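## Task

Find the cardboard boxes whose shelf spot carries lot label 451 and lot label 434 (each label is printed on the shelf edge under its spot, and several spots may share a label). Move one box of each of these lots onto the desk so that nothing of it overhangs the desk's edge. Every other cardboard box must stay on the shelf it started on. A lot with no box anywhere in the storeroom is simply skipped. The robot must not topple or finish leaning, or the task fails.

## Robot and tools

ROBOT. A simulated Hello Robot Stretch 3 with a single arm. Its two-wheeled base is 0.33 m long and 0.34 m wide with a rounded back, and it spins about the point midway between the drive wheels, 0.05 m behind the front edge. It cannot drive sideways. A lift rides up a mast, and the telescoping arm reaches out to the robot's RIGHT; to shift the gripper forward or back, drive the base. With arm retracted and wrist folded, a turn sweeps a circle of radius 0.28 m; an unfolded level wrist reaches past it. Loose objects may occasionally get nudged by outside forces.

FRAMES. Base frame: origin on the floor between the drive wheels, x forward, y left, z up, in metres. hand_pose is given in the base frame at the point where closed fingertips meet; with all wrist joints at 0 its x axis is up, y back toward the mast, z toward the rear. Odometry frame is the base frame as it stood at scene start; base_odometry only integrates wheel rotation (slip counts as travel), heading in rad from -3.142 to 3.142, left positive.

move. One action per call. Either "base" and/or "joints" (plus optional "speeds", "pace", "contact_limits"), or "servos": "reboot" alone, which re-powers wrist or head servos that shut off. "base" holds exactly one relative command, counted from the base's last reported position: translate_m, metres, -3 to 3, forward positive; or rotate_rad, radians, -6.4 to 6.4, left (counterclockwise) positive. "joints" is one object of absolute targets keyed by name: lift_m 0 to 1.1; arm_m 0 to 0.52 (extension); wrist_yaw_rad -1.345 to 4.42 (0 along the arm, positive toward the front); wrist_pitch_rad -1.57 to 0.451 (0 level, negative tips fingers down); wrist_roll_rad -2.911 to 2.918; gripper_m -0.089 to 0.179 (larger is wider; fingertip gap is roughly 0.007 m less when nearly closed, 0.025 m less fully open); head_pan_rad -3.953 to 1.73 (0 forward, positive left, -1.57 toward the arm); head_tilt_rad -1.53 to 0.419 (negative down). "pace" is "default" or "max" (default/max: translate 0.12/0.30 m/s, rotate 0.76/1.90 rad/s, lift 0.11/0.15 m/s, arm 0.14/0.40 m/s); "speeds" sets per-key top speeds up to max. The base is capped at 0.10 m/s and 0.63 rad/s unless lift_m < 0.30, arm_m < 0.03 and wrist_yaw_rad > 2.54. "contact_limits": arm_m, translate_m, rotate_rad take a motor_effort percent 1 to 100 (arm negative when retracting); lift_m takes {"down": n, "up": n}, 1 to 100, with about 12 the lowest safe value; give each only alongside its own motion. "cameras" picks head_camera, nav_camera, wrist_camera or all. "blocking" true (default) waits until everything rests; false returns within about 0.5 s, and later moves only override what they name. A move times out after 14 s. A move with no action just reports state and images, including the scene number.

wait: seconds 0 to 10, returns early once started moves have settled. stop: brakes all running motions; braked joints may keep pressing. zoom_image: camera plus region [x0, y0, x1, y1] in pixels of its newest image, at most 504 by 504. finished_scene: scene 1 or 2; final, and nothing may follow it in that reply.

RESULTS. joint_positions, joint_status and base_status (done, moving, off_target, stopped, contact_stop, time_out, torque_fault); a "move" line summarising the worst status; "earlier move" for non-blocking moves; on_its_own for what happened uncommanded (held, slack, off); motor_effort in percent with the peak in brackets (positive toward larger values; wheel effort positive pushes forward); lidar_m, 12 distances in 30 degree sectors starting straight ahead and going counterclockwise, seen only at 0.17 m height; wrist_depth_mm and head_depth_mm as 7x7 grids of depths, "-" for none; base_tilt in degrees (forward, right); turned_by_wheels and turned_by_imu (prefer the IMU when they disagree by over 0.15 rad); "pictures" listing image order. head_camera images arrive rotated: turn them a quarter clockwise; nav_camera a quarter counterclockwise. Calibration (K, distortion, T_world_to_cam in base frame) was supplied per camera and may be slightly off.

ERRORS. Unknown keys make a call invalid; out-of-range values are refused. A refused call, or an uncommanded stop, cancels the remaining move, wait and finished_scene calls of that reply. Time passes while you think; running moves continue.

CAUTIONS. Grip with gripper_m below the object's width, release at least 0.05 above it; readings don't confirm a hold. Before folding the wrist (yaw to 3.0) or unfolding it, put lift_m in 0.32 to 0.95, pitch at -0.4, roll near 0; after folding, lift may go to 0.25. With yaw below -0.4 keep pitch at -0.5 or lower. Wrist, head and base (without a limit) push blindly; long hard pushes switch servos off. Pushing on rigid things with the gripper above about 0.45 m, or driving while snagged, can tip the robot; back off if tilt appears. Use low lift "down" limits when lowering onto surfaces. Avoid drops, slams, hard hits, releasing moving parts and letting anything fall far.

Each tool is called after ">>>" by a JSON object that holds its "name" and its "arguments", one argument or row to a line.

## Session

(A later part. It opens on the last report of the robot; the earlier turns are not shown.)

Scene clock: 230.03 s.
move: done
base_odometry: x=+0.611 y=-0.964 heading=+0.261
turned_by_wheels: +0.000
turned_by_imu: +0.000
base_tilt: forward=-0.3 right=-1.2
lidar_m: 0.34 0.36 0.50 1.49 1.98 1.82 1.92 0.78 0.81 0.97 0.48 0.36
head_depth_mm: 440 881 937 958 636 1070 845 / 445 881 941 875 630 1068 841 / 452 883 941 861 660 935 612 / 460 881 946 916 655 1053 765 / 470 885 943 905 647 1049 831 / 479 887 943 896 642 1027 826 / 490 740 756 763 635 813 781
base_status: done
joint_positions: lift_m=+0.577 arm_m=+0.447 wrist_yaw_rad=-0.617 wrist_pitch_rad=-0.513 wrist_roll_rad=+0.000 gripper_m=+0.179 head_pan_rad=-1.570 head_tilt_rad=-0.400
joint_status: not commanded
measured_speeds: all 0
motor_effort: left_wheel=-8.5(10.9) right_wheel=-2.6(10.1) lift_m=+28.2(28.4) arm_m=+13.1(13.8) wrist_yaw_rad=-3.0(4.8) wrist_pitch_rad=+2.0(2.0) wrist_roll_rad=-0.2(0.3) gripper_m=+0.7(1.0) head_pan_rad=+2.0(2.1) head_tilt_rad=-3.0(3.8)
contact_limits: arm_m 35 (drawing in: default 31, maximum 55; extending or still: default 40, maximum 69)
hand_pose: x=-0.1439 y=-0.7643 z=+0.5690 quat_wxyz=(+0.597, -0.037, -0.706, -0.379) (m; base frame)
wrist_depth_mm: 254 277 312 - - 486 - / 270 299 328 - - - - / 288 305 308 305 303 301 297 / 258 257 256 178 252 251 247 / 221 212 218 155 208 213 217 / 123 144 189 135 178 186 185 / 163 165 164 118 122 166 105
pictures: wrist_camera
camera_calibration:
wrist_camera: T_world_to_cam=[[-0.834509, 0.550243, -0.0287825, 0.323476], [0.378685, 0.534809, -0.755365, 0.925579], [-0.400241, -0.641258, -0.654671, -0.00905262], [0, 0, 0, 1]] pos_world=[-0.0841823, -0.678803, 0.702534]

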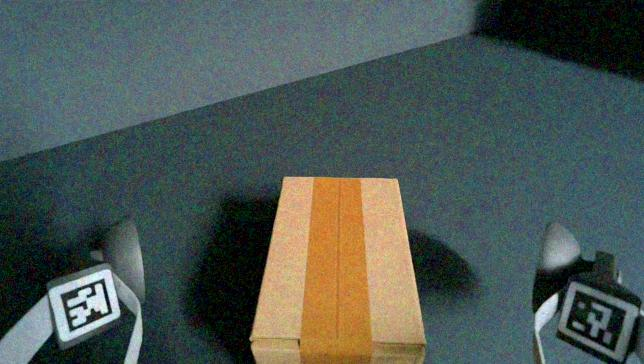

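>>> {"name": "move", "arguments": {
  "joints": {"gripper_m": 0.02},
  "cameras": ["wrist_camera"]
}}

>>> {"name": "move", "arguments": {
  "joints": {"lift_m": 0.64},
  "speeds": {"lift_m": 0.06},
  "cameras": ["wrist_camera"]
}}

>>> {"name": "move", "arguments": {
  "joints": {"arm_m": 0.02},
  "cameras": ["wrist_camera"]
}}

Scene clock: 239.47 s.
move: done
base_odometry: x=+0.611 y=-0.964 heading=+0.261
turned_by_wheels: +0.000
turned_by_imu: +0.000
base_tilt: forward=-0.4 right=-1.3
lidar_m: 0.34 0.36 0.50 1.50 1.98 1.82 1.92 0.78 0.81 0.97 0.48 0.36
head_depth_mm: 487 879 939 955 637 1077 846 / 443 881 937 874 629 1069 845 / 451 880 949 862 659 924 615 / 459 884 946 923 654 1051 768 / 468 885 949 908 647 1051 828 / 478 884 943 899 643 1024 825 / 489 738 753 765 636 813 780
base_status: not commanded
joint_positions: lift_m=+0.577 arm_m=+0.447 wrist_yaw_rad=-0.620 wrist_pitch_rad=-0.498 wrist_roll_rad=+0.000 gripper_m=+0.021 head_pan_rad=-1.570 head_tilt_rad=-0.400
joint_status: all done
measured_speeds: all 0
motor_effort: left_wheel=-8.4(9.2) right_wheel=-3.3(3.7) lift_m=+23.3(30.0) arm_m=+11.8(12.9) wrist_yaw_rad=-0.4(5.0) wrist_pitch_rad=-0.8(2.0) wrist_roll_rad=-0.2(0.3) gripper_m=-15.6(88.6) head_pan_rad=+2.9(2.9) head_tilt_rad=-2.4(3.6)
contact_limits: arm_m 35 (drawing in: default 31, maximum 55; extending or still: default 40, maximum 69)
hand_pose: x=-0.1456 y=-0.7658 z=+0.5722 quat_wxyz=(+0.600, -0.043, -0.705, -0.375) (m; base frame)
wrist_depth_mm: 252 277 313 - - 491 - / 270 298 329 - - - - / 286 310 309 307 301 311 307 / 268 267 265 261 261 257 256 / 226 227 212 157 156 219 217 / 197 196 129 140 129 191 190 / 174 99 168 120 125 161 168
pictures: wrist_camera
camera_calibration:
wrist_camera: T_world_to_cam=[[-0.833239, 0.552189, -0.0282944, 0.324362], [0.373523, 0.524429, -0.76515, 0.926365], [-0.407669, -0.648121, -0.64323, -0.0213953], [0, 0, 0, 1]] pos_world=[-0.0844699, -0.678789, 0.704224]

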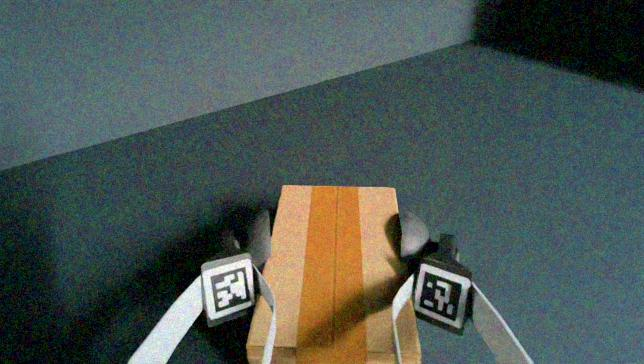

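Scene clock: 241.10 s.
move: done
base_odometry: x=+0.611 y=-0.964 heading=+0.261
turned_by_wheels: +0.000
turned_by_imu: +0.000
base_tilt: forward=-0.3 right=-1.1
lidar_m: 0.34 0.36 0.50 1.50 1.98 1.82 1.92 0.78 0.81 0.97 0.48 0.36
head_depth_mm: 441 880 941 952 636 1072 846 / 446 882 941 878 628 1066 819 / 453 884 944 860 659 648 771 / 461 884 945 920 653 661 808 / 470 885 945 906 647 1041 829 / 480 885 947 895 641 1024 827 / 492 737 755 762 636 815 780
base_status: not commanded
joint_positions: lift_m=+0.640 arm_m=+0.447 wrist_yaw_rad=-0.620 wrist_pitch_rad=-0.519 wrist_roll_rad=+0.000 gripper_m=+0.021 head_pan_rad=-1.570 head_tilt_rad=-0.400
joint_status: all done
measured_speeds: all 0
motor_effort: left_wheel=-8.4(9.1) right_wheel=-2.9(3.8) lift_m=+32.0(34.1) arm_m=+11.9(12.7) wrist_yaw_rad=-1.6(2.1) wrist_pitch_rad=+3.1(3.3) wrist_roll_rad=+0.2(0.4) gripper_m=-14.9(15.9) head_pan_rad=+2.4(3.0) head_tilt_rad=-2.1(3.4)
contact_limits: arm_m 35 (drawing in: default 31, maximum 55; extending or still: default 40, maximum 69)
hand_pose: x=-0.1438 y=-0.7633 z=+0.6307 quat_wxyz=(+0.596, -0.035, -0.706, -0.382) (m; base frame)
wrist_depth_mm: 253 278 314 - - 494 - / 270 299 326 - - 526 - / 290 321 - - - - - / 309 333 - 174 320 329 317 / 301 300 161 156 155 292 288 / 262 263 129 140 128 254 254 / 233 99 220 122 125 221 225
pictures: wrist_camera
camera_calibration:
wrist_camera: T_world_to_cam=[[-0.832839, 0.552753, -0.0290409, 0.327039], [0.383003, 0.537608, -0.75119, 0.971761], [-0.39961, -0.636743, -0.659446, 0.0386124], [0, 0, 0, 1]] pos_world=[-0.0843865, -0.678612, 0.764938]

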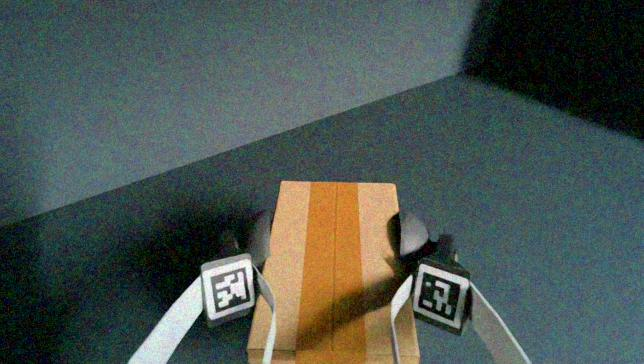

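Scene clock: 245.43 s.
move: done
base_odometry: x=+0.611 y=-0.964 heading=+0.261
turned_by_wheels: +0.000
turned_by_imu: +0.000
base_tilt: forward=-0.3 right=-1.2
lidar_m: 0.34 0.36 0.50 1.50 1.98 1.82 1.92 0.78 0.81 0.97 0.47 0.36
head_depth_mm: 488 882 941 955 638 1075 850 / 444 880 938 877 630 1063 842 / 451 882 945 862 659 1056 842 / 459 887 946 922 654 1051 833 / 468 884 943 906 649 1047 832 / 479 885 943 895 642 1023 827 / 490 737 755 764 637 814 781
base_status: not commanded
joint_positions: lift_m=+0.640 arm_m=+0.020 wrist_yaw_rad=-0.620 wrist_pitch_rad=-0.520 wrist_roll_rad=+0.000 gripper_m=+0.021 head_pan_rad=-1.570 head_tilt_rad=-0.400
joint_status: all done
measured_speeds: all 0
motor_effort: left_wheel=-8.5(9.2) right_wheel=-3.1(3.7) lift_m=+25.1(32.0) arm_m=-13.0(14.8) wrist_yaw_rad=+0.3(2.5) wrist_pitch_rad=+3.1(3.2) wrist_roll_rad=+0.0(0.6) gripper_m=-15.0(15.7) head_pan_rad=+3.0(3.4) head_tilt_rad=-2.1(3.5)
hand_pose: x=-0.1438 y=-0.3362 z=+0.6306 quat_wxyz=(+0.596, -0.035, -0.706, -0.382) (m; base frame)
wrist_depth_mm: - - - - - - - / - - - - - 554 - / - - - - - - - / - - - 181 - - - / 317 - 152 155 151 932 963 / - - 129 140 128 838 837 / - 99 125 122 125 741 742
pictures: wrist_camera
camera_calibration:
wrist_camera: T_world_to_cam=[[-0.832851, 0.552737, -0.0290013, 0.0909753], [0.383182, 0.537974, -0.750837, 0.741965], [-0.399413, -0.636448, -0.659851, 0.310836], [0, 0, 0, 1]] pos_world=[-0.0843868, -0.251613, 0.764838]

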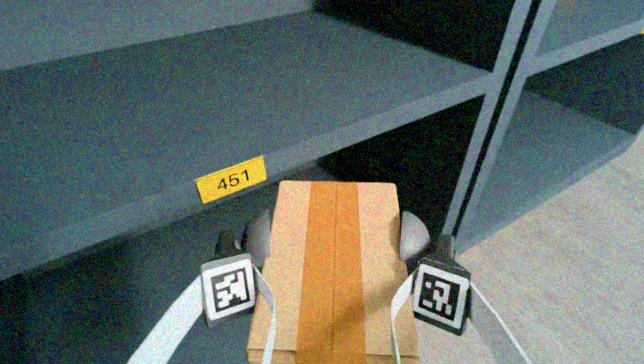

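>>> {"name": "move", "arguments": {
  "base": {"rotate_rad": -1.182},
  "joints": {"lift_m": 0.86}
}}

>>> {"name": "move", "arguments": {
  "base": {"translate_m": -1.426},
  "joints": {"wrist_yaw_rad": 0.0},
  "pace": "max"
}}

>>> {"name": "move", "arguments": {
  "base": {"rotate_rad": -0.389},
  "cameras": ["head_camera", "nav_camera", "wrist_camera"]
}}

Scene clock: 295.23 s.
move: done
base_odometry: x=+0.611 y=-0.964 heading=-0.921
turned_by_wheels: -1.182
turned_by_imu: -1.163
base_tilt: forward=-0.4 right=-1.3
lidar_m: 0.54 0.37 0.34 0.35 0.45 0.99 2.72 1.82 1.92 1.58 0.78 1.00
head_depth_mm: 1574 1667 1748 1859 1968 1805 1429 / 1648 1758 1858 1968 2082 1800 1424 / 1685 1820 1915 2051 2180 1791 1410 / 1373 1456 1549 1663 1772 1720 1408 / 1437 1535 1616 1751 1492 1595 1359 / 1383 1453 1522 1076 1391 1123 1273 / 666 706 736 773 823 881 964
base_status: done
joint_positions: lift_m=+0.860 arm_m=+0.020 wrist_yaw_rad=-0.620 wrist_pitch_rad=-0.520 wrist_roll_rad=+0.000 gripper_m=+0.021 head_pan_rad=-1.570 head_tilt_rad=-0.400
joint_status: all done
measured_speeds: all 0
motor_effort: left_wheel=+7.1(12.1) right_wheel=-9.9(12.8) lift_m=+31.6(34.3) arm_m=-10.7(13.9) wrist_yaw_rad=-2.1(2.1) wrist_pitch_rad=+3.3(3.4) wrist_roll_rad=-0.2(0.3) gripper_m=-14.9(15.6) head_pan_rad=+3.3(4.2) head_tilt_rad=-1.9(2.9)
hand_pose: x=-0.1437 y=-0.3361 z=+0.8505 quat_wxyz=(+0.595, -0.035, -0.706, -0.382) (m; base frame)
wrist_depth_mm: - - - - - - - / - - - - - - - / - - - - - - - / - - - - - - - / - - 155 155 157 - - / - - 129 141 128 - - / - 99 128 122 125 938 938
pictures: none

Scene clock: 310.23 s.
move: time_out
base_odometry: x=-0.237 y=+0.151 heading=-0.920
turned_by_wheels: +0.000
turned_by_imu: -0.001
base_tilt: forward=-0.3 right=-1.1
lidar_m: 1.45 0.99 0.92 0.93 1.19 2.46 2.17 0.99 0.75 0.93 1.75 1.81
head_depth_mm: 1112 1173 1243 1308 1114 816 707 / 1156 1216 1284 1375 1103 810 1331 / 1207 1279 1362 1450 1098 807 1187 / 1250 1334 1420 1528 1611 828 478 / 1301 1380 1481 1585 1711 1635 1399 / 1369 1460 1556 1684 1814 1743 1392 / 1429 1536 1654 1795 1962 1748 1387
base_status: translate_m time_out (by the wheels' count: -1.4016 of -1.4260)
joint_positions: lift_m=+0.860 arm_m=+0.020 wrist_yaw_rad=-0.003 wrist_pitch_rad=-0.520 wrist_roll_rad=+0.000 gripper_m=+0.021 head_pan_rad=-1.570 head_tilt_rad=-0.400
joint_status: all done
measured_speeds: all 0
motor_effort: left_wheel=-0.7(9.8) right_wheel=-0.9(15.7) lift_m=+29.8(32.3) arm_m=+13.5(14.0) wrist_yaw_rad=+2.2(7.8) wrist_pitch_rad=+3.3(3.4) wrist_roll_rad=-0.2(0.3) gripper_m=-15.2(15.9) head_pan_rad=+3.3(3.6) head_tilt_rad=-0.7(3.0)
hand_pose: x=-0.0221 y=-0.3753 z=+0.8505 quat_wxyz=(+0.683, +0.181, -0.683, -0.183) (m; base frame)
wrist_depth_mm: - - - - - - - / - - - - - - - / - - - - - - - / - - - 181 421 - - / - - 156 156 155 - - / - - 129 140 128 - - / - 99 128 122 124 938 961
pictures: none

not run: a stop that you did not command came earlier in this reply.

>>> {"name": "move", "arguments": {
  "base": {"rotate_rad": -0.389},
  "cameras": ["head_camera", "nav_camera", "wrist_camera"]
}}

Scene clock: 316.93 s.
move: done
base_odometry: x=-0.237 y=+0.151 heading=-1.309
turned_by_wheels: -0.389
turned_by_imu: -0.382
base_tilt: forward=-0.2 right=-1.3
lidar_m: 1.81 1.25 0.94 0.92 0.97 1.37 2.46 1.36 0.75 0.94 1.43 2.00
head_depth_mm: 1135 1206 1290 1388 1112 811 1346 / 1136 1215 1291 1390 1108 809 1307 / 1144 1219 1296 1376 1092 804 1100 / 1145 1221 1303 1379 1087 797 478 / 1149 1222 1315 1377 1077 797 1292 / 1156 1228 1311 1398 1069 791 1320 / 1154 1230 1314 1412 1503 787 1355
base_status: done
joint_positions: lift_m=+0.860 arm_m=+0.020 wrist_yaw_rad=-0.002 wrist_pitch_rad=-0.520 wrist_roll_rad=+0.000 gripper_m=+0.021 head_pan_rad=-1.570 head_tilt_rad=-0.400
joint_status: not commanded
measured_speeds: all 0
motor_effort: left_wheel=+8.1(12.1) right_wheel=-8.8(13.1) lift_m=+29.3(30.4) arm_m=+11.4(12.8) wrist_yaw_rad=+1.1(3.0) wrist_pitch_rad=+3.3(3.4) wrist_roll_rad=-0.2(0.3) gripper_m=-15.5(15.7) head_pan_rad=+2.3(3.1) head_tilt_rad=-0.7(1.8)
hand_pose: x=-0.0220 y=-0.3753 z=+0.8505 quat_wxyz=(+0.683, +0.181, -0.683, -0.183) (m; base frame)
wrist_depth_mm: - - - - - - - / - - - - - - - / - - - - - - - / - - - 174 - - - / - - 156 156 157 - - / - - 128 140 128 - - / - 99 129 123 125 941 968
pictures: head_camera (sideways), nav_camera (sideways), wrist_camera
camera_calibration:
head_camera: T_world_to_cam=[[-0.0466041, 0.340316, -0.939156, 1.23791], [0.997511, -0.0339513, -0.0618026, 0.0739735], [-0.052918, -0.939698, -0.337887, 0.395686], [0, 0, 0, 1]] pos_world=[0.00484122, -0.0469439, 1.30086]
nav_camera: T_world_to_cam=[[0.0173736, -0.364977, 0.930854, -1.16851], [-0.99979, -0.0164866, 0.012196, 0.0404348], [0.0108954, -0.93087, -0.365187, 0.428455], [0, 0, 0, 1]] pos_world=[0.0560594, -0.0269778, 1.24369]
wrist_camera: T_world_to_cam=[[-0.999078, -0.0315881, -0.0290694, -0.00253202], [0.000937267, 0.66095, -0.75043, 0.918812], [0.0429181, -0.749765, -0.660311, 0.447227], [0, 0, 0, 1]] pos_world=[-0.022585, -0.272054, 0.984739]

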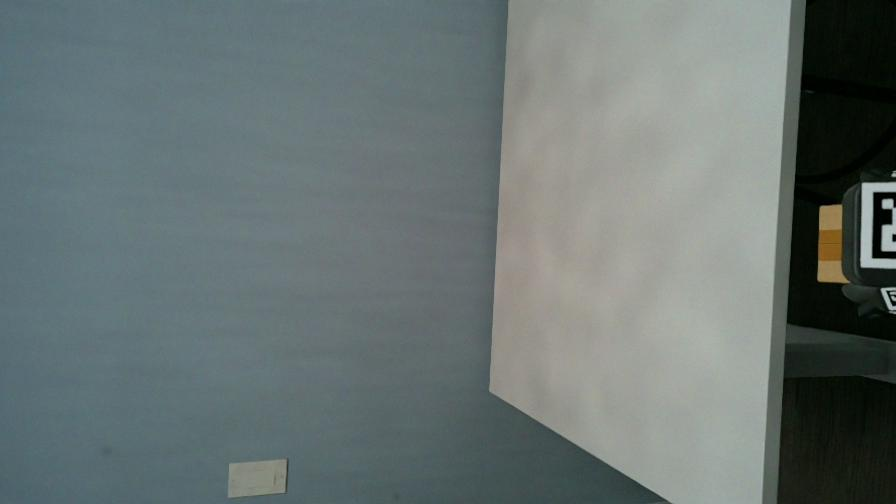

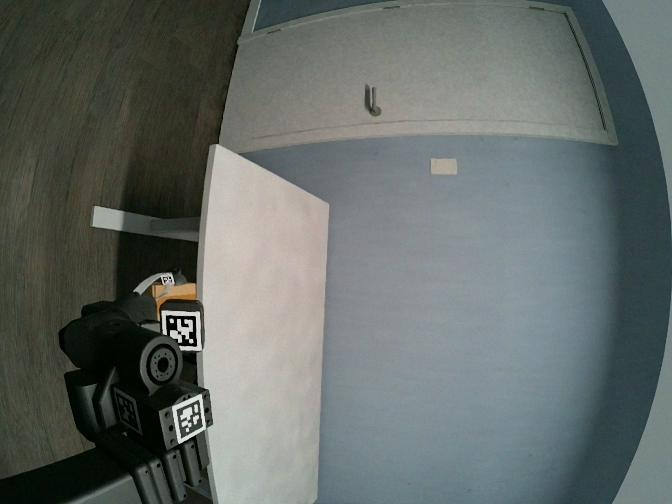

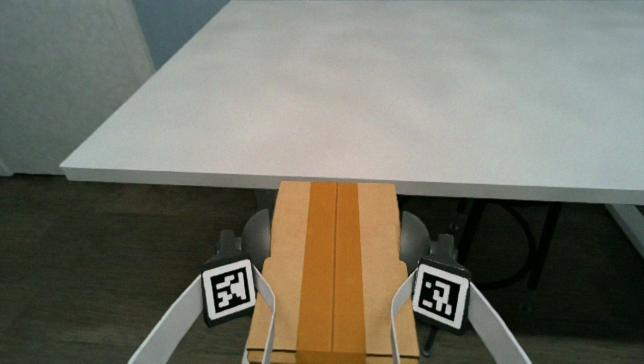

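>>> {"name": "move", "arguments": {
  "joints": {"arm_m": 0.41},
  "speeds": {"arm_m": 0.2}
}}

>>> {"name": "move", "arguments": {
  "joints": {"lift_m": 0.785}
}}

>>> {"name": "move", "arguments": {
  "joints": {"lift_m": 0.762},
  "speeds": {"lift_m": 0.02},
  "contact_limits": {"lift_m": {"down": 15}},
  "cameras": ["wrist_camera", "head_camera"]
}}

Scene clock: 335.03 s.
move: done
base_odometry: x=-0.237 y=+0.151 heading=-1.309
turned_by_wheels: +0.000
turned_by_imu: +0.000
base_tilt: forward=-0.4 right=-1.1
lidar_m: 1.81 1.26 0.95 0.92 0.97 1.37 2.46 1.36 0.75 0.93 1.43 1.99
head_depth_mm: 1140 1203 1286 1381 1111 327 - / 1137 1209 1292 1392 434 342 1298 / 1133 1208 1299 1373 537 805 1299 / 1141 1218 1310 1386 558 799 1361 / 1149 1218 1311 1387 1077 794 1328 / 1155 1230 1311 1384 1068 790 1319 / 1150 1230 1315 1415 1497 786 1346
base_status: not commanded
joint_positions: lift_m=+0.860 arm_m=+0.410 wrist_yaw_rad=-0.002 wrist_pitch_rad=-0.520 wrist_roll_rad=+0.000 gripper_m=+0.021 head_pan_rad=-1.570 head_tilt_rad=-0.400
joint_status: all done
measured_speeds: all 0
motor_effort: left_wheel=+7.7(8.6) right_wheel=-8.9(10.1) lift_m=+28.4(29.9) arm_m=+13.3(15.4) wrist_yaw_rad=+1.8(3.2) wrist_pitch_rad=+3.2(3.4) wrist_roll_rad=+0.0(0.3) gripper_m=-14.9(15.6) head_pan_rad=+2.2(2.8) head_tilt_rad=-0.1(1.5)
hand_pose: x=-0.0220 y=-0.7653 z=+0.8504 quat_wxyz=(+0.683, +0.181, -0.683, -0.183) (m; base frame)
wrist_depth_mm: - - - - - - - / 781 - - - - - - / 851 - - - - - - / - - - 174 - - - / - - 151 156 151 - - / - - 129 141 128 - - / - 99 126 123 122 104 -
pictures: none

Scene clock: 336.53 s.
move: done
base_odometry: x=-0.237 y=+0.151 heading=-1.309
turned_by_wheels: +0.000
turned_by_imu: +0.000
base_tilt: forward=-0.3 right=-1.2
lidar_m: 1.81 1.26 0.94 0.92 0.97 1.36 2.45 1.36 0.75 0.93 1.43 1.99
head_depth_mm: 1136 1201 1287 1378 1121 818 697 / 1141 1212 1290 1393 1105 421 351 / 1146 1213 1295 1385 590 722 1299 / 1145 1219 1300 1385 833 743 1370 / 1147 1221 1303 1385 1081 794 1319 / 1155 1236 1308 1404 1075 791 1307 / 1158 1231 1322 1404 1503 787 1345
base_status: not commanded
joint_positions: lift_m=+0.785 arm_m=+0.410 wrist_yaw_rad=-0.002 wrist_pitch_rad=-0.520 wrist_roll_rad=+0.000 gripper_m=+0.021 head_pan_rad=-1.570 head_tilt_rad=-0.400
joint_status: all done
measured_speeds: all 0
motor_effort: left_wheel=+7.9(8.3) right_wheel=-10.4(10.4) lift_m=+26.1(30.4) arm_m=+12.5(13.7) wrist_yaw_rad=+1.6(3.3) wrist_pitch_rad=+3.2(3.4) wrist_roll_rad=+0.1(0.3) gripper_m=-14.6(15.5) head_pan_rad=+2.1(2.7) head_tilt_rad=-0.6(1.0)
hand_pose: x=-0.0220 y=-0.7653 z=+0.7754 quat_wxyz=(+0.683, +0.181, -0.683, -0.183) (m; base frame)
wrist_depth_mm: - - - - - - - / 768 - - - - - - / - - - - - - - / - - - 175 - - - / - - 151 156 151 - - / - - 129 141 128 - - / - 99 126 122 122 104 -
pictures: none

Scene clock: 338.07 s.
move: done
base_odometry: x=-0.237 y=+0.151 heading=-1.309
turned_by_wheels: +0.000
turned_by_imu: +0.000
base_tilt: forward=-0.4 right=-1.2
lidar_m: 1.81 1.25 0.94 0.92 0.97 1.37 2.46 1.36 0.75 0.93 1.43 2.00
head_depth_mm: 1135 1212 1285 1380 1115 816 708 / 1144 1207 1287 1392 1108 488 365 / 1149 1207 1294 1388 611 569 1302 / 1148 1222 1303 1378 1087 717 1364 / 1149 1219 1309 1390 1078 794 1316 / 1154 1226 1314 1397 1069 789 1308 / 1154 1230 1319 1402 1497 787 1354
base_status: not commanded
joint_positions: lift_m=+0.762 arm_m=+0.410 wrist_yaw_rad=-0.002 wrist_pitch_rad=-0.489 wrist_roll_rad=+0.000 gripper_m=+0.021 head_pan_rad=-1.570 head_tilt_rad=-0.400
joint_status: all done
measured_speeds: all 0
motor_effort: left_wheel=+7.5(8.1) right_wheel=-8.9(9.9) lift_m=+18.9(26.6) arm_m=+10.4(12.5) wrist_yaw_rad=+1.5(2.5) wrist_pitch_rad=-2.4(3.4) wrist_roll_rad=+0.1(0.3) gripper_m=-14.8(15.4) head_pan_rad=+2.3(2.5) head_tilt_rad=-0.4(1.3)
contact_limits: lift_m down 15 (down: maximum 72; up: maximum 65)
hand_pose: x=-0.0220 y=-0.7698 z=+0.7591 quat_wxyz=(+0.686, +0.171, -0.686, -0.172) (m; base frame)
wrist_depth_mm: - - - - - - - / - - - - - - - / - - - - - - - / - - - 178 - - - / - - 151 157 152 - - / - - 129 140 128 - - / - 99 - 121 122 104 -
pictures: head_camera (sideways), wrist_camera
camera_calibration:
head_camera: T_world_to_cam=[[-0.0466041, 0.340316, -0.939156, 1.23791], [0.997511, -0.0339513, -0.0618026, 0.0739735], [-0.052918, -0.939698, -0.337887, 0.395686], [0, 0, 0, 1]] pos_world=[0.00484122, -0.0469439, 1.30086]
wrist_camera: T_world_to_cam=[[-0.999082, -0.032398, -0.0280101, -0.0190927], [0.00093958, 0.637283, -0.77063, 1.10812], [0.0428172, -0.769949, -0.636667, 0.0576526], [0, 0, 0, 1]] pos_world=[-0.0225848, -0.662412, 0.890118]

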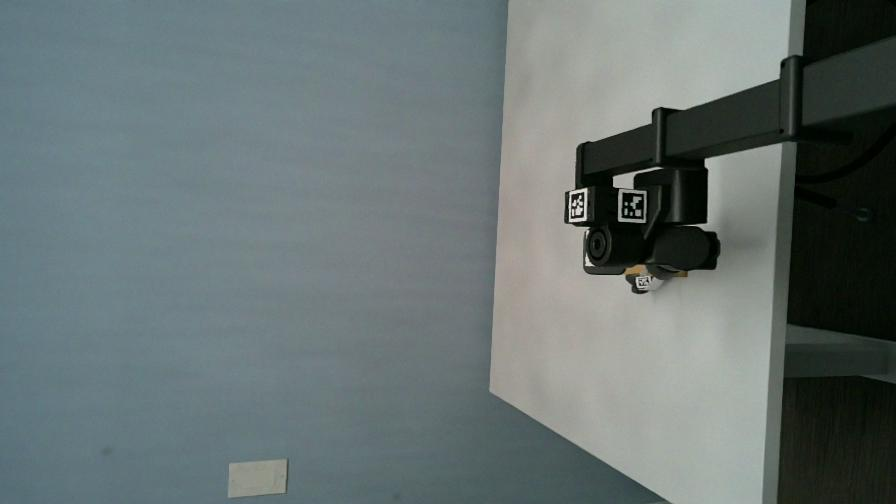

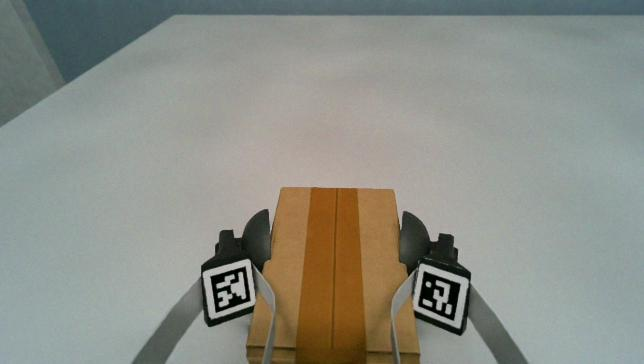

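>>> {"name": "move", "arguments": {
  "joints": {"gripper_m": 0.179},
  "cameras": ["wrist_camera"]
}}

>>> {"name": "move", "arguments": {
  "joints": {"arm_m": 0.0},
  "cameras": ["head_camera"]
}}

>>> {"name": "move", "arguments": {
  "joints": {"wrist_pitch_rad": -0.4, "wrist_yaw_rad": 3.0, "gripper_m": 0.04},
  "pace": "max"
}}

>>> {"name": "move", "arguments": {
  "base": {"rotate_rad": -0.349},
  "joints": {"lift_m": 0.28, "head_pan_rad": 1.6, "head_tilt_rad": -0.25},
  "pace": "max"
}}

>>> {"name": "move", "arguments": {
  "base": {"translate_m": -2.0},
  "pace": "max",
  "cameras": ["head_camera", "nav_camera"]
}}

Scene clock: 376.10 s.
move: done
base_odometry: x=-0.237 y=+0.151 heading=-1.309
turned_by_wheels: +0.000
turned_by_imu: +0.000
base_tilt: forward=-0.4 right=-1.2
lidar_m: 1.81 1.26 0.95 0.92 0.97 1.37 2.46 1.36 0.75 0.94 1.43 1.99
head_depth_mm: 1135 1211 1289 1381 1113 815 1316 / 1143 1213 1295 1394 1101 489 366 / 1141 1216 1298 1381 948 569 1302 / 1144 1210 1300 1385 1084 719 1363 / 1155 1223 1302 1391 1073 791 1322 / 1162 1219 1309 1389 1066 786 1307 / 1159 1229 1323 1413 1502 788 1349
base_status: not commanded
joint_positions: lift_m=+0.762 arm_m=+0.410 wrist_yaw_rad=-0.002 wrist_pitch_rad=-0.511 wrist_roll_rad=+0.000 gripper_m=+0.179 head_pan_rad=-1.570 head_tilt_rad=-0.400
joint_status: all done
measured_speeds: all 0
motor_effort: left_wheel=+7.6(8.2) right_wheel=-8.7(9.7) lift_m=+25.7(26.4) arm_m=+6.7(9.0) wrist_yaw_rad=+1.8(2.7) wrist_pitch_rad=+1.6(2.6) wrist_roll_rad=-0.2(0.3) gripper_m=+0.4(84.3) head_pan_rad=+2.1(2.6) head_tilt_rad=+0.2(0.8)
contact_limits: lift_m down 15 (down: maximum 72; up: maximum 65)
hand_pose: x=-0.0220 y=-0.7667 z=+0.7544 quat_wxyz=(+0.684, +0.178, -0.684, -0.180) (m; base frame)
wrist_depth_mm: - - - - - - - / 741 - - - - - - / - - - - - - - / - - - 169 - - - / - 143 - 154 153 - - / - 126 - 134 127 - - / - - 120 118 118 - 105
pictures: wrist_camera
camera_calibration:
wrist_camera: T_world_to_cam=[[-0.999082, -0.0317763, -0.0287154, -0.0181129], [0.000942357, 0.653997, -0.756497, 1.10463], [0.0428185, -0.75583, -0.653367, 0.080516], [0, 0, 0, 1]] pos_world=[-0.0225848, -0.662141, 0.887733]

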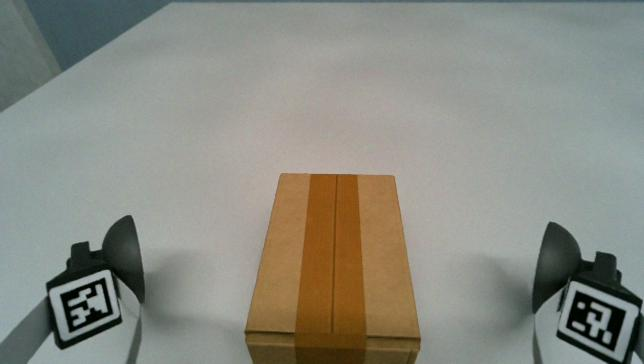

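Scene clock: 380.30 s.
move: done
base_odometry: x=-0.237 y=+0.151 heading=-1.309
turned_by_wheels: +0.000
turned_by_imu: +0.000
base_tilt: forward=-0.3 right=-1.3
lidar_m: 1.81 1.25 0.95 0.92 0.96 1.37 2.46 1.36 0.75 0.93 1.43 2.00
head_depth_mm: 1135 1208 1287 1389 1113 816 1341 / 1140 1224 1294 1392 1103 811 1307 / 1149 1215 1294 1384 1100 806 1298 / 1152 1218 1302 1384 1090 802 1362 / 1152 1217 1300 1384 1077 795 1321 / 1158 1229 1304 1393 1074 791 1308 / 1152 1233 1311 1413 1490 787 1344
base_status: not commanded
joint_positions: lift_m=+0.762 arm_m=+0.001 wrist_yaw_rad=-0.002 wrist_pitch_rad=-0.512 wrist_roll_rad=+0.000 gripper_m=+0.179 head_pan_rad=-1.570 head_tilt_rad=-0.400
joint_status: all done
measured_speeds: all 0
motor_effort: left_wheel=+7.7(8.1) right_wheel=-9.0(9.5) lift_m=+25.7(26.5) arm_m=-12.5(15.0) wrist_yaw_rad=+1.5(3.1) wrist_pitch_rad=+1.7(1.8) wrist_roll_rad=+0.1(0.3) gripper_m=+0.4(1.1) head_pan_rad=+1.7(2.5) head_tilt_rad=+0.7(1.2)
contact_limits: lift_m down 15 (down: maximum 72; up: maximum 65)
hand_pose: x=-0.0220 y=-0.3572 z=+0.7542 quat_wxyz=(+0.684, +0.178, -0.684, -0.180) (m; base frame)
wrist_depth_mm: - - - 433 - - - / - - - - - - - / - - - - - - - / - - - - - - - / - - - - - - - / 123 949 - - - 982 981 / 855 873 865 877 883 862 105
pictures: head_camera (sideways)
camera_calibration:
head_camera: T_world_to_cam=[[-0.0466041, 0.340316, -0.939156, 1.23791], [0.997511, -0.0339513, -0.0618026, 0.0739735], [-0.052918, -0.939698, -0.337887, 0.395686], [0, 0, 0, 1]] pos_world=[0.00484122, -0.0469439, 1.30086]

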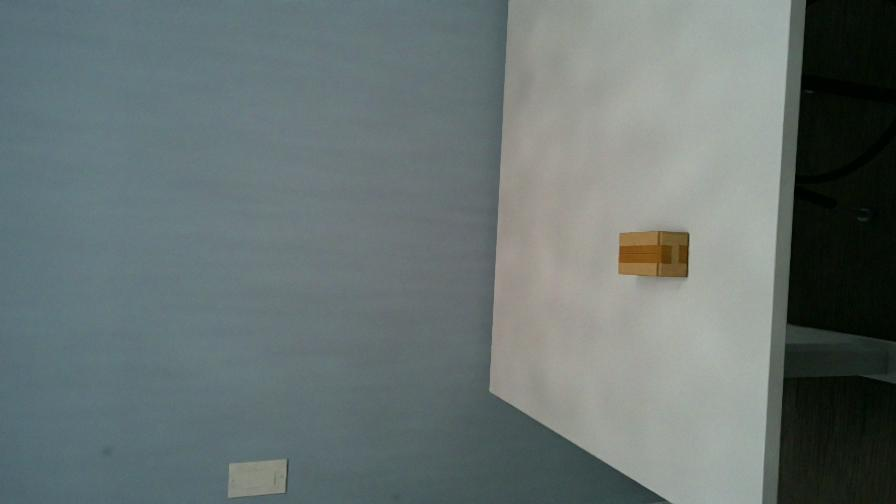

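Scene clock: 382.23 s.
move: done
base_odometry: x=-0.237 y=+0.151 heading=-1.309
turned_by_wheels: +0.000
turned_by_imu: +0.000
base_tilt: forward=-0.3 right=-1.3
lidar_m: 1.81 1.25 0.94 0.92 0.96 1.37 2.46 1.36 0.75 0.93 1.43 2.00
head_depth_mm: 1134 1206 1282 1388 1117 814 1349 / 1138 1210 1294 1389 1104 809 1300 / 1137 1215 1294 1389 1097 805 1307 / 1141 1218 1294 1387 1087 800 1369 / 1150 1219 1306 1387 1078 793 1315 / 1156 1226 1308 1395 1070 790 1316 / 1154 1227 1312 1409 1503 784 1344
base_status: not commanded
joint_positions: lift_m=+0.762 arm_m=+0.001 wrist_yaw_rad=+2.997 wrist_pitch_rad=-0.420 wrist_roll_rad=+0.000 gripper_m=+0.040 head_pan_rad=-1.570 head_tilt_rad=-0.400
joint_status: all done
measured_speeds: all 0
motor_effort: left_wheel=+7.6(7.7) right_wheel=-8.9(9.7) lift_m=+25.7(26.4) arm_m=-11.5(12.9) wrist_yaw_rad=+3.4(7.1) wrist_pitch_rad=+3.3(5.3) wrist_roll_rad=-0.2(0.3) gripper_m=-0.2(83.4) head_pan_rad=+1.7(2.3) head_tilt_rad=-0.3(1.1)
contact_limits: lift_m down 15 (down: maximum 72; up: maximum 65)
hand_pose: x=+0.0111 y=+0.0762 z=+0.7742 quat_wxyz=(+0.197, +0.700, +0.097, +0.679) (m; base frame)
wrist_depth_mm: - 137 - - - - - / - 148 157 - - - - / - 161 - - - - - / - 186 - - - - - / - - 203 - - - - / - - 127 - 129 - - / 951 983 263 936 898 917 925
pictures: none

Scene clock: 386.23 s.
move: done
base_odometry: x=-0.237 y=+0.151 heading=-1.658
turned_by_wheels: -0.349
turned_by_imu: -0.343
base_tilt: forward=-0.3 right=-1.1
lidar_m: 1.82 1.81 1.09 0.92 0.92 1.04 2.46 2.46 1.36 0.75 0.93 1.51
head_depth_mm: 913 957 1000 1047 1107 1161 1223 / 895 924 967 1011 1061 1116 1170 / 867 896 935 979 1025 1077 1120 / 843 863 898 937 982 1028 1081 / 813 840 871 904 946 990 1034 / 789 812 843 874 910 953 996 / 767 788 816 845 882 920 959
base_status: done
joint_positions: lift_m=+0.280 arm_m=+0.001 wrist_yaw_rad=+2.997 wrist_pitch_rad=-0.419 wrist_roll_rad=+0.000 gripper_m=+0.040 head_pan_rad=+1.601 head_tilt_rad=-0.250
joint_status: all done
measured_speeds: all 0
motor_effort: left_wheel=+7.5(12.2) right_wheel=-9.9(13.2) lift_m=+22.5(27.4) arm_m=-10.2(11.3) wrist_yaw_rad=+2.3(3.6) wrist_pitch_rad=+3.0(3.2) wrist_roll_rad=+0.1(0.3) gripper_m=+0.1(1.0) head_pan_rad=-2.7(6.6) head_tilt_rad=+5.7(7.7)
hand_pose: x=+0.0111 y=+0.0765 z=+0.2926 quat_wxyz=(+0.197, +0.700, +0.097, +0.680) (m; base frame)
wrist_depth_mm: - 137 - - - - - / - 148 173 - - - - / - 162 859 895 872 869 855 / 716 187 654 703 700 696 677 / 599 579 203 565 555 578 570 / 509 509 127 299 129 494 492 / 282 279 257 269 420 431 432
pictures: none

Scene clock: 394.33 s.
move: done
base_odometry: x=-0.064 y=+2.144 heading=-1.657
turned_by_wheels: +0.000
turned_by_imu: -0.002
base_tilt: forward=-0.3 right=-1.2
lidar_m: 3.60 0.71 0.56 0.84 1.24 0.68 0.57 0.57 0.64 1.07 1.96 1.73
head_depth_mm: 676 679 684 689 696 702 707 / 1730 1804 1867 838 845 856 867 / 1724 1767 1834 1917 2000 2062 1639 / 1659 1710 1778 1847 1945 1998 1621 / 1618 1654 1710 1789 1859 1942 1601 / 1561 1602 1654 1721 1799 1863 1619 / 1517 1551 1609 1678 1734 1806 1590
base_status: done
joint_positions: lift_m=+0.280 arm_m=+0.001 wrist_yaw_rad=+2.997 wrist_pitch_rad=-0.419 wrist_roll_rad=+0.000 gripper_m=+0.040 head_pan_rad=+1.600 head_tilt_rad=-0.250
joint_status: not commanded
measured_speeds: all 0
motor_effort: left_wheel=+2.0(10.2) right_wheel=-8.5(18.2) lift_m=+29.3(31.8) arm_m=-9.6(10.8) wrist_yaw_rad=+1.7(3.7) wrist_pitch_rad=+2.8(3.2) wrist_roll_rad=+0.0(0.3) gripper_m=+0.2(1.0) head_pan_rad=-3.2(3.9) head_tilt_rad=+5.2(6.6)
hand_pose: x=+0.0110 y=+0.0765 z=+0.2926 quat_wxyz=(+0.197, +0.700, +0.097, +0.680) (m; base frame)
wrist_depth_mm: - 137 - - - - - / - 148 - - - 543 - / 933 162 850 907 838 587 - / 723 187 660 719 697 654 692 / 596 573 203 566 559 576 580 / 509 506 127 300 129 496 489 / 282 280 258 268 424 432 431
pictures: head_camera (sideways), nav_camera (sideways)
camera_calibration:
head_camera: T_world_to_cam=[[0.0519809, -0.194594, -0.979506, 1.29009], [-0.998329, 0.0146496, -0.0558902, 0.0785164], [0.0252252, 0.980775, -0.193507, 0.207292], [0, 0, 0, 1]] pos_world=[0.00609639, 0.0465866, 1.30815]
nav_camera: T_world_to_cam=[[-0.0234852, 0.221069, 0.974975, -1.22586], [0.998985, 0.0426969, 0.0143823, 0.0253718], [-0.0384489, 0.974323, -0.221847, 0.242165], [0, 0, 0, 1]] pos_world=[-0.0448245, 0.0339677, 1.24854]

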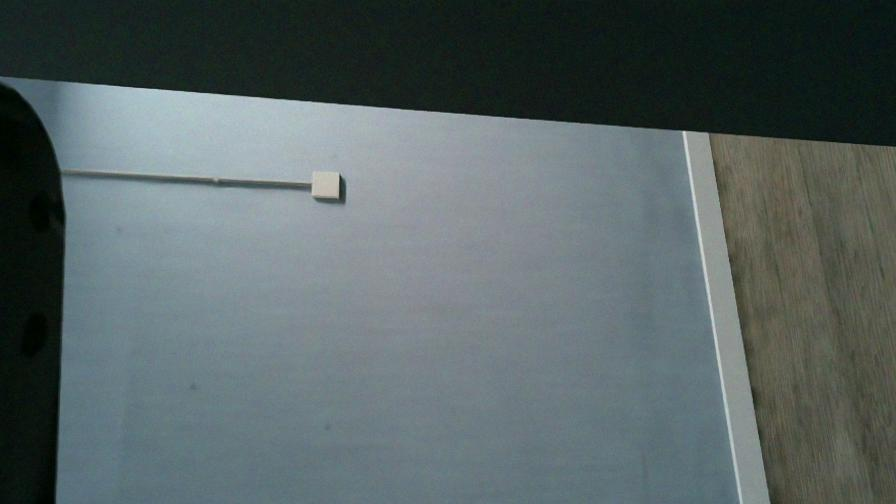

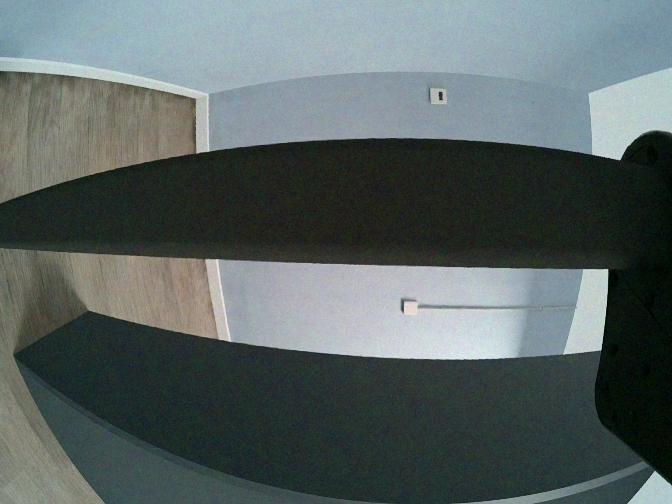

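>>> {"name": "move", "arguments": {
  "base": {"rotate_rad": 1.929},
  "joints": {"head_pan_rad": -0.9, "head_tilt_rad": -0.3},
  "pace": "max"
}}

>>> {"name": "move", "arguments": {
  "base": {"translate_m": 1.3},
  "pace": "max",
  "cameras": ["head_camera", "nav_camera"]
}}

>>> {"name": "move", "arguments": {
  "base": {"rotate_rad": -1.581},
  "pace": "max",
  "cameras": ["head_camera", "nav_camera"]
}}

Scene clock: 425.70 s.
move: done
base_odometry: x=-0.064 y=+2.144 heading=+0.271
turned_by_wheels: +1.929
turned_by_imu: +1.890
base_tilt: forward=-0.4 right=-1.3
lidar_m: 1.79 0.79 0.59 0.57 0.60 0.83 1.96 1.72 2.57 1.14 0.56 0.66
head_depth_mm: 666 729 804 894 1007 1153 1337 / 553 595 644 700 768 851 951 / 473 501 538 576 623 672 732 / 482 501 523 547 574 607 642 / 525 549 576 604 637 672 712 / 577 608 637 673 714 760 808 / 640 677 718 766 814 874 940
base_status: done
joint_positions: lift_m=+0.280 arm_m=+0.001 wrist_yaw_rad=+2.997 wrist_pitch_rad=-0.419 wrist_roll_rad=+0.000 gripper_m=+0.040 head_pan_rad=-0.908 head_tilt_rad=-0.300
joint_status: all done
measured_speeds: translate_m=+0.000 rotate_rad=+0.000 lift_m=+0.000 arm_m=+0.000 wrist_yaw_rad=+0.000 wrist_pitch_rad=+0.000 wrist_roll_rad=+0.000 head_pan_rad=+0.024 head_tilt_rad=+0.000
motor_effort: left_wheel=-6.9(14.8) right_wheel=+8.7(14.4) lift_m=+28.1(29.3) arm_m=-12.6(13.3) wrist_yaw_rad=+1.4(3.0) wrist_pitch_rad=+3.0(3.1) wrist_roll_rad=+0.1(0.3) gripper_m=+0.2(0.7) head_pan_rad=+3.6(6.4) head_tilt_rad=-2.2(8.8)
hand_pose: x=+0.0110 y=+0.0765 z=+0.2926 quat_wxyz=(+0.197, +0.700, +0.097, +0.680) (m; base frame)
wrist_depth_mm: 532 137 559 563 574 580 596 / 583 148 591 615 620 622 629 / 630 161 173 - - - - / 667 183 192 681 676 685 695 / 600 575 203 567 559 578 572 / 505 509 127 298 129 497 491 / 280 280 257 267 420 429 428
pictures: none

Scene clock: 431.40 s.
move: done
base_odometry: x=+1.188 y=+2.492 heading=+0.271
turned_by_wheels: +0.000
turned_by_imu: +0.001
base_tilt: forward=-0.2 right=-1.2
lidar_m: 0.50 0.52 0.55 0.53 0.56 0.78 2.34 0.71 1.41 1.75 0.69 0.51
head_depth_mm: 1037 1127 1242 1382 1557 1765 1566 / 866 930 1006 1089 1194 1325 1415 / 740 788 842 902 971 1052 1143 / 649 685 725 767 819 874 940 / 577 603 635 668 705 749 797 / 521 542 567 593 623 655 692 / 474 491 511 531 556 582 611
base_status: done
joint_positions: lift_m=+0.280 arm_m=+0.001 wrist_yaw_rad=+2.997 wrist_pitch_rad=-0.419 wrist_roll_rad=+0.000 gripper_m=+0.040 head_pan_rad=-0.900 head_tilt_rad=-0.300
joint_status: not commanded
measured_speeds: all 0
motor_effort: left_wheel=+1.2(9.5) right_wheel=+6.2(17.2) lift_m=+27.2(28.8) arm_m=-8.3(13.0) wrist_yaw_rad=+2.0(3.0) wrist_pitch_rad=+2.9(3.1) wrist_roll_rad=-0.1(0.4) gripper_m=+0.5(0.9) head_pan_rad=+3.7(4.2) head_tilt_rad=-2.1(3.3)
hand_pose: x=+0.0110 y=+0.0765 z=+0.2926 quat_wxyz=(+0.197, +0.700, +0.097, +0.680) (m; base frame)
wrist_depth_mm: 504 137 522 531 539 550 547 / 550 148 558 582 587 597 585 / 592 162 599 626 630 643 622 / - 182 189 677 674 674 545 / 601 574 203 566 559 574 541 / 510 507 127 301 129 494 490 / 280 277 258 266 423 432 427
pictures: head_camera (sideways), nav_camera (sideways)
camera_calibration:
head_camera: T_world_to_cam=[[-0.188658, 0.163292, -0.968372, 1.27702], [0.806678, 0.588139, -0.0579821, 0.0701814], [0.560069, -0.792103, -0.242682, 0.268016], [0, 0, 0, 1]] pos_world=[0.0341993, -0.0375074, 1.30574]
nav_camera: T_world_to_cam=[[0.181486, -0.201265, 0.962577, -1.21088], [-0.774227, -0.632761, 0.0136707, 0.0370978], [0.60633, -0.747734, -0.270662, 0.301801], [0, 0, 0, 1]] pos_world=[0.0654902, 0.00543264, 1.24675]

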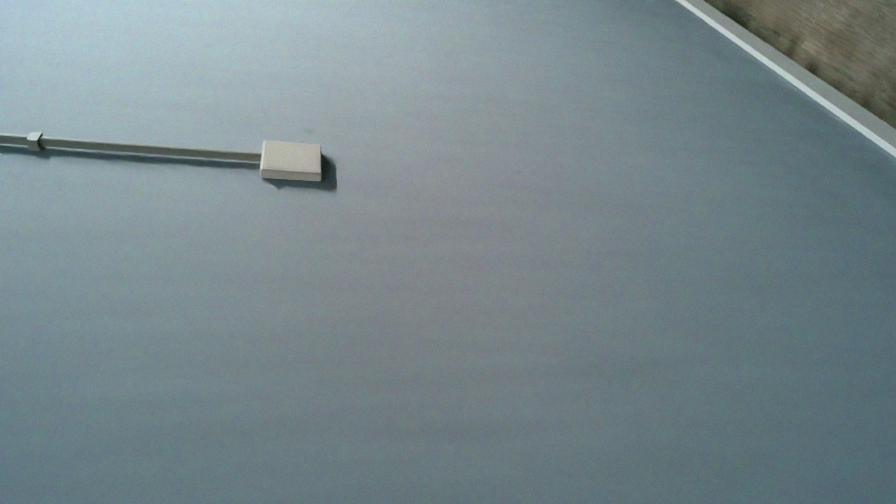

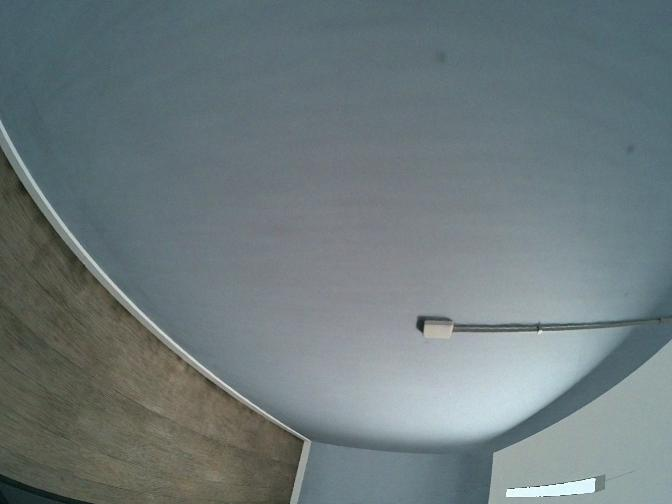

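Scene clock: 433.53 s.
move: done
base_odometry: x=+1.188 y=+2.492 heading=-1.310
turned_by_wheels: -1.581
turned_by_imu: -1.550
base_tilt: forward=-0.3 right=-1.3
lidar_m: 1.69 0.68 0.51 0.50 0.52 0.55 0.53 0.56 0.79 2.43 0.70 1.42
head_depth_mm: 2903 3029 3141 3128 2834 2050 1558 / 823 888 955 2739 2629 1948 1548 / 714 754 805 863 932 1009 1095 / 625 657 695 740 786 840 904 / 1177 645 1292 1029 753 784 832 / 1299 1153 1452 1127 1493 1153 1009 / 1321 1244 1438 1227 1505 1172 1438
base_status: done
joint_positions: lift_m=+0.280 arm_m=+0.001 wrist_yaw_rad=+2.997 wrist_pitch_rad=-0.419 wrist_roll_rad=+0.000 gripper_m=+0.040 head_pan_rad=-0.900 head_tilt_rad=-0.300
joint_status: not commanded
measured_speeds: all 0
motor_effort: left_wheel=+6.6(14.8) right_wheel=-7.6(15.1) lift_m=+25.8(27.3) arm_m=-13.0(13.2) wrist_yaw_rad=+1.3(3.4) wrist_pitch_rad=+2.9(3.1) wrist_roll_rad=-0.1(0.3) gripper_m=+0.4(1.0) head_pan_rad=+2.5(3.7) head_tilt_rad=-1.1(2.1)
hand_pose: x=+0.0110 y=+0.0765 z=+0.2926 quat_wxyz=(+0.197, +0.700, +0.097, +0.680) (m; base frame)
wrist_depth_mm: 483 137 496 504 506 513 520 / 514 148 527 536 541 - - / - 161 170 - - - - / - 178 189 - 641 669 667 / 600 571 203 566 562 580 572 / 510 505 126 299 129 496 489 / 278 279 257 268 423 430 434
pictures: head_camera (sideways), nav_camera (sideways)
camera_calibration:
head_camera: T_world_to_cam=[[-0.188685, 0.16327, -0.96837, 1.27702], [0.806593, 0.588256, -0.0579816, 0.0701877], [0.560183, -0.792021, -0.242687, 0.268023], [0, 0, 0, 1]] pos_world=[0.0341995, -0.0375072, 1.30574]
nav_camera: T_world_to_cam=[[0.181545, -0.201245, 0.962571, -1.21088], [-0.774093, -0.632924, 0.0136715, 0.0370902], [0.606482, -0.747601, -0.270686, 0.30182], [0, 0, 0, 1]] pos_world=[0.0654914, 0.00543306, 1.24675]

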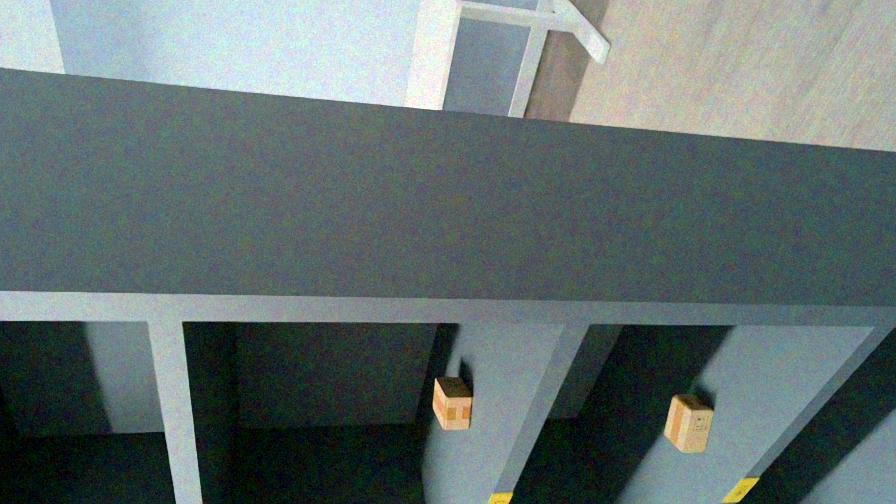

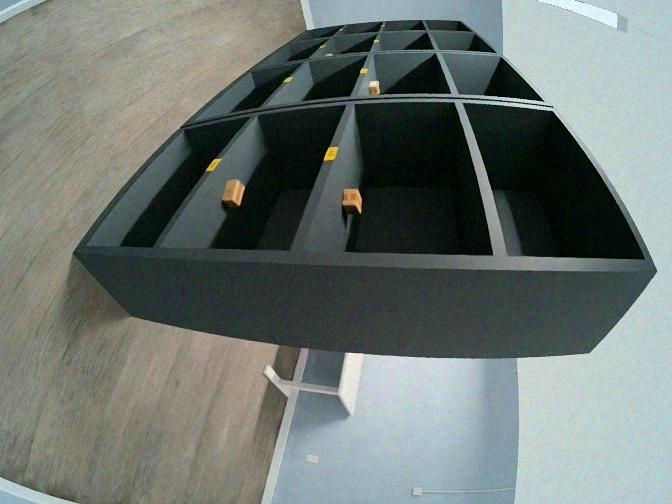

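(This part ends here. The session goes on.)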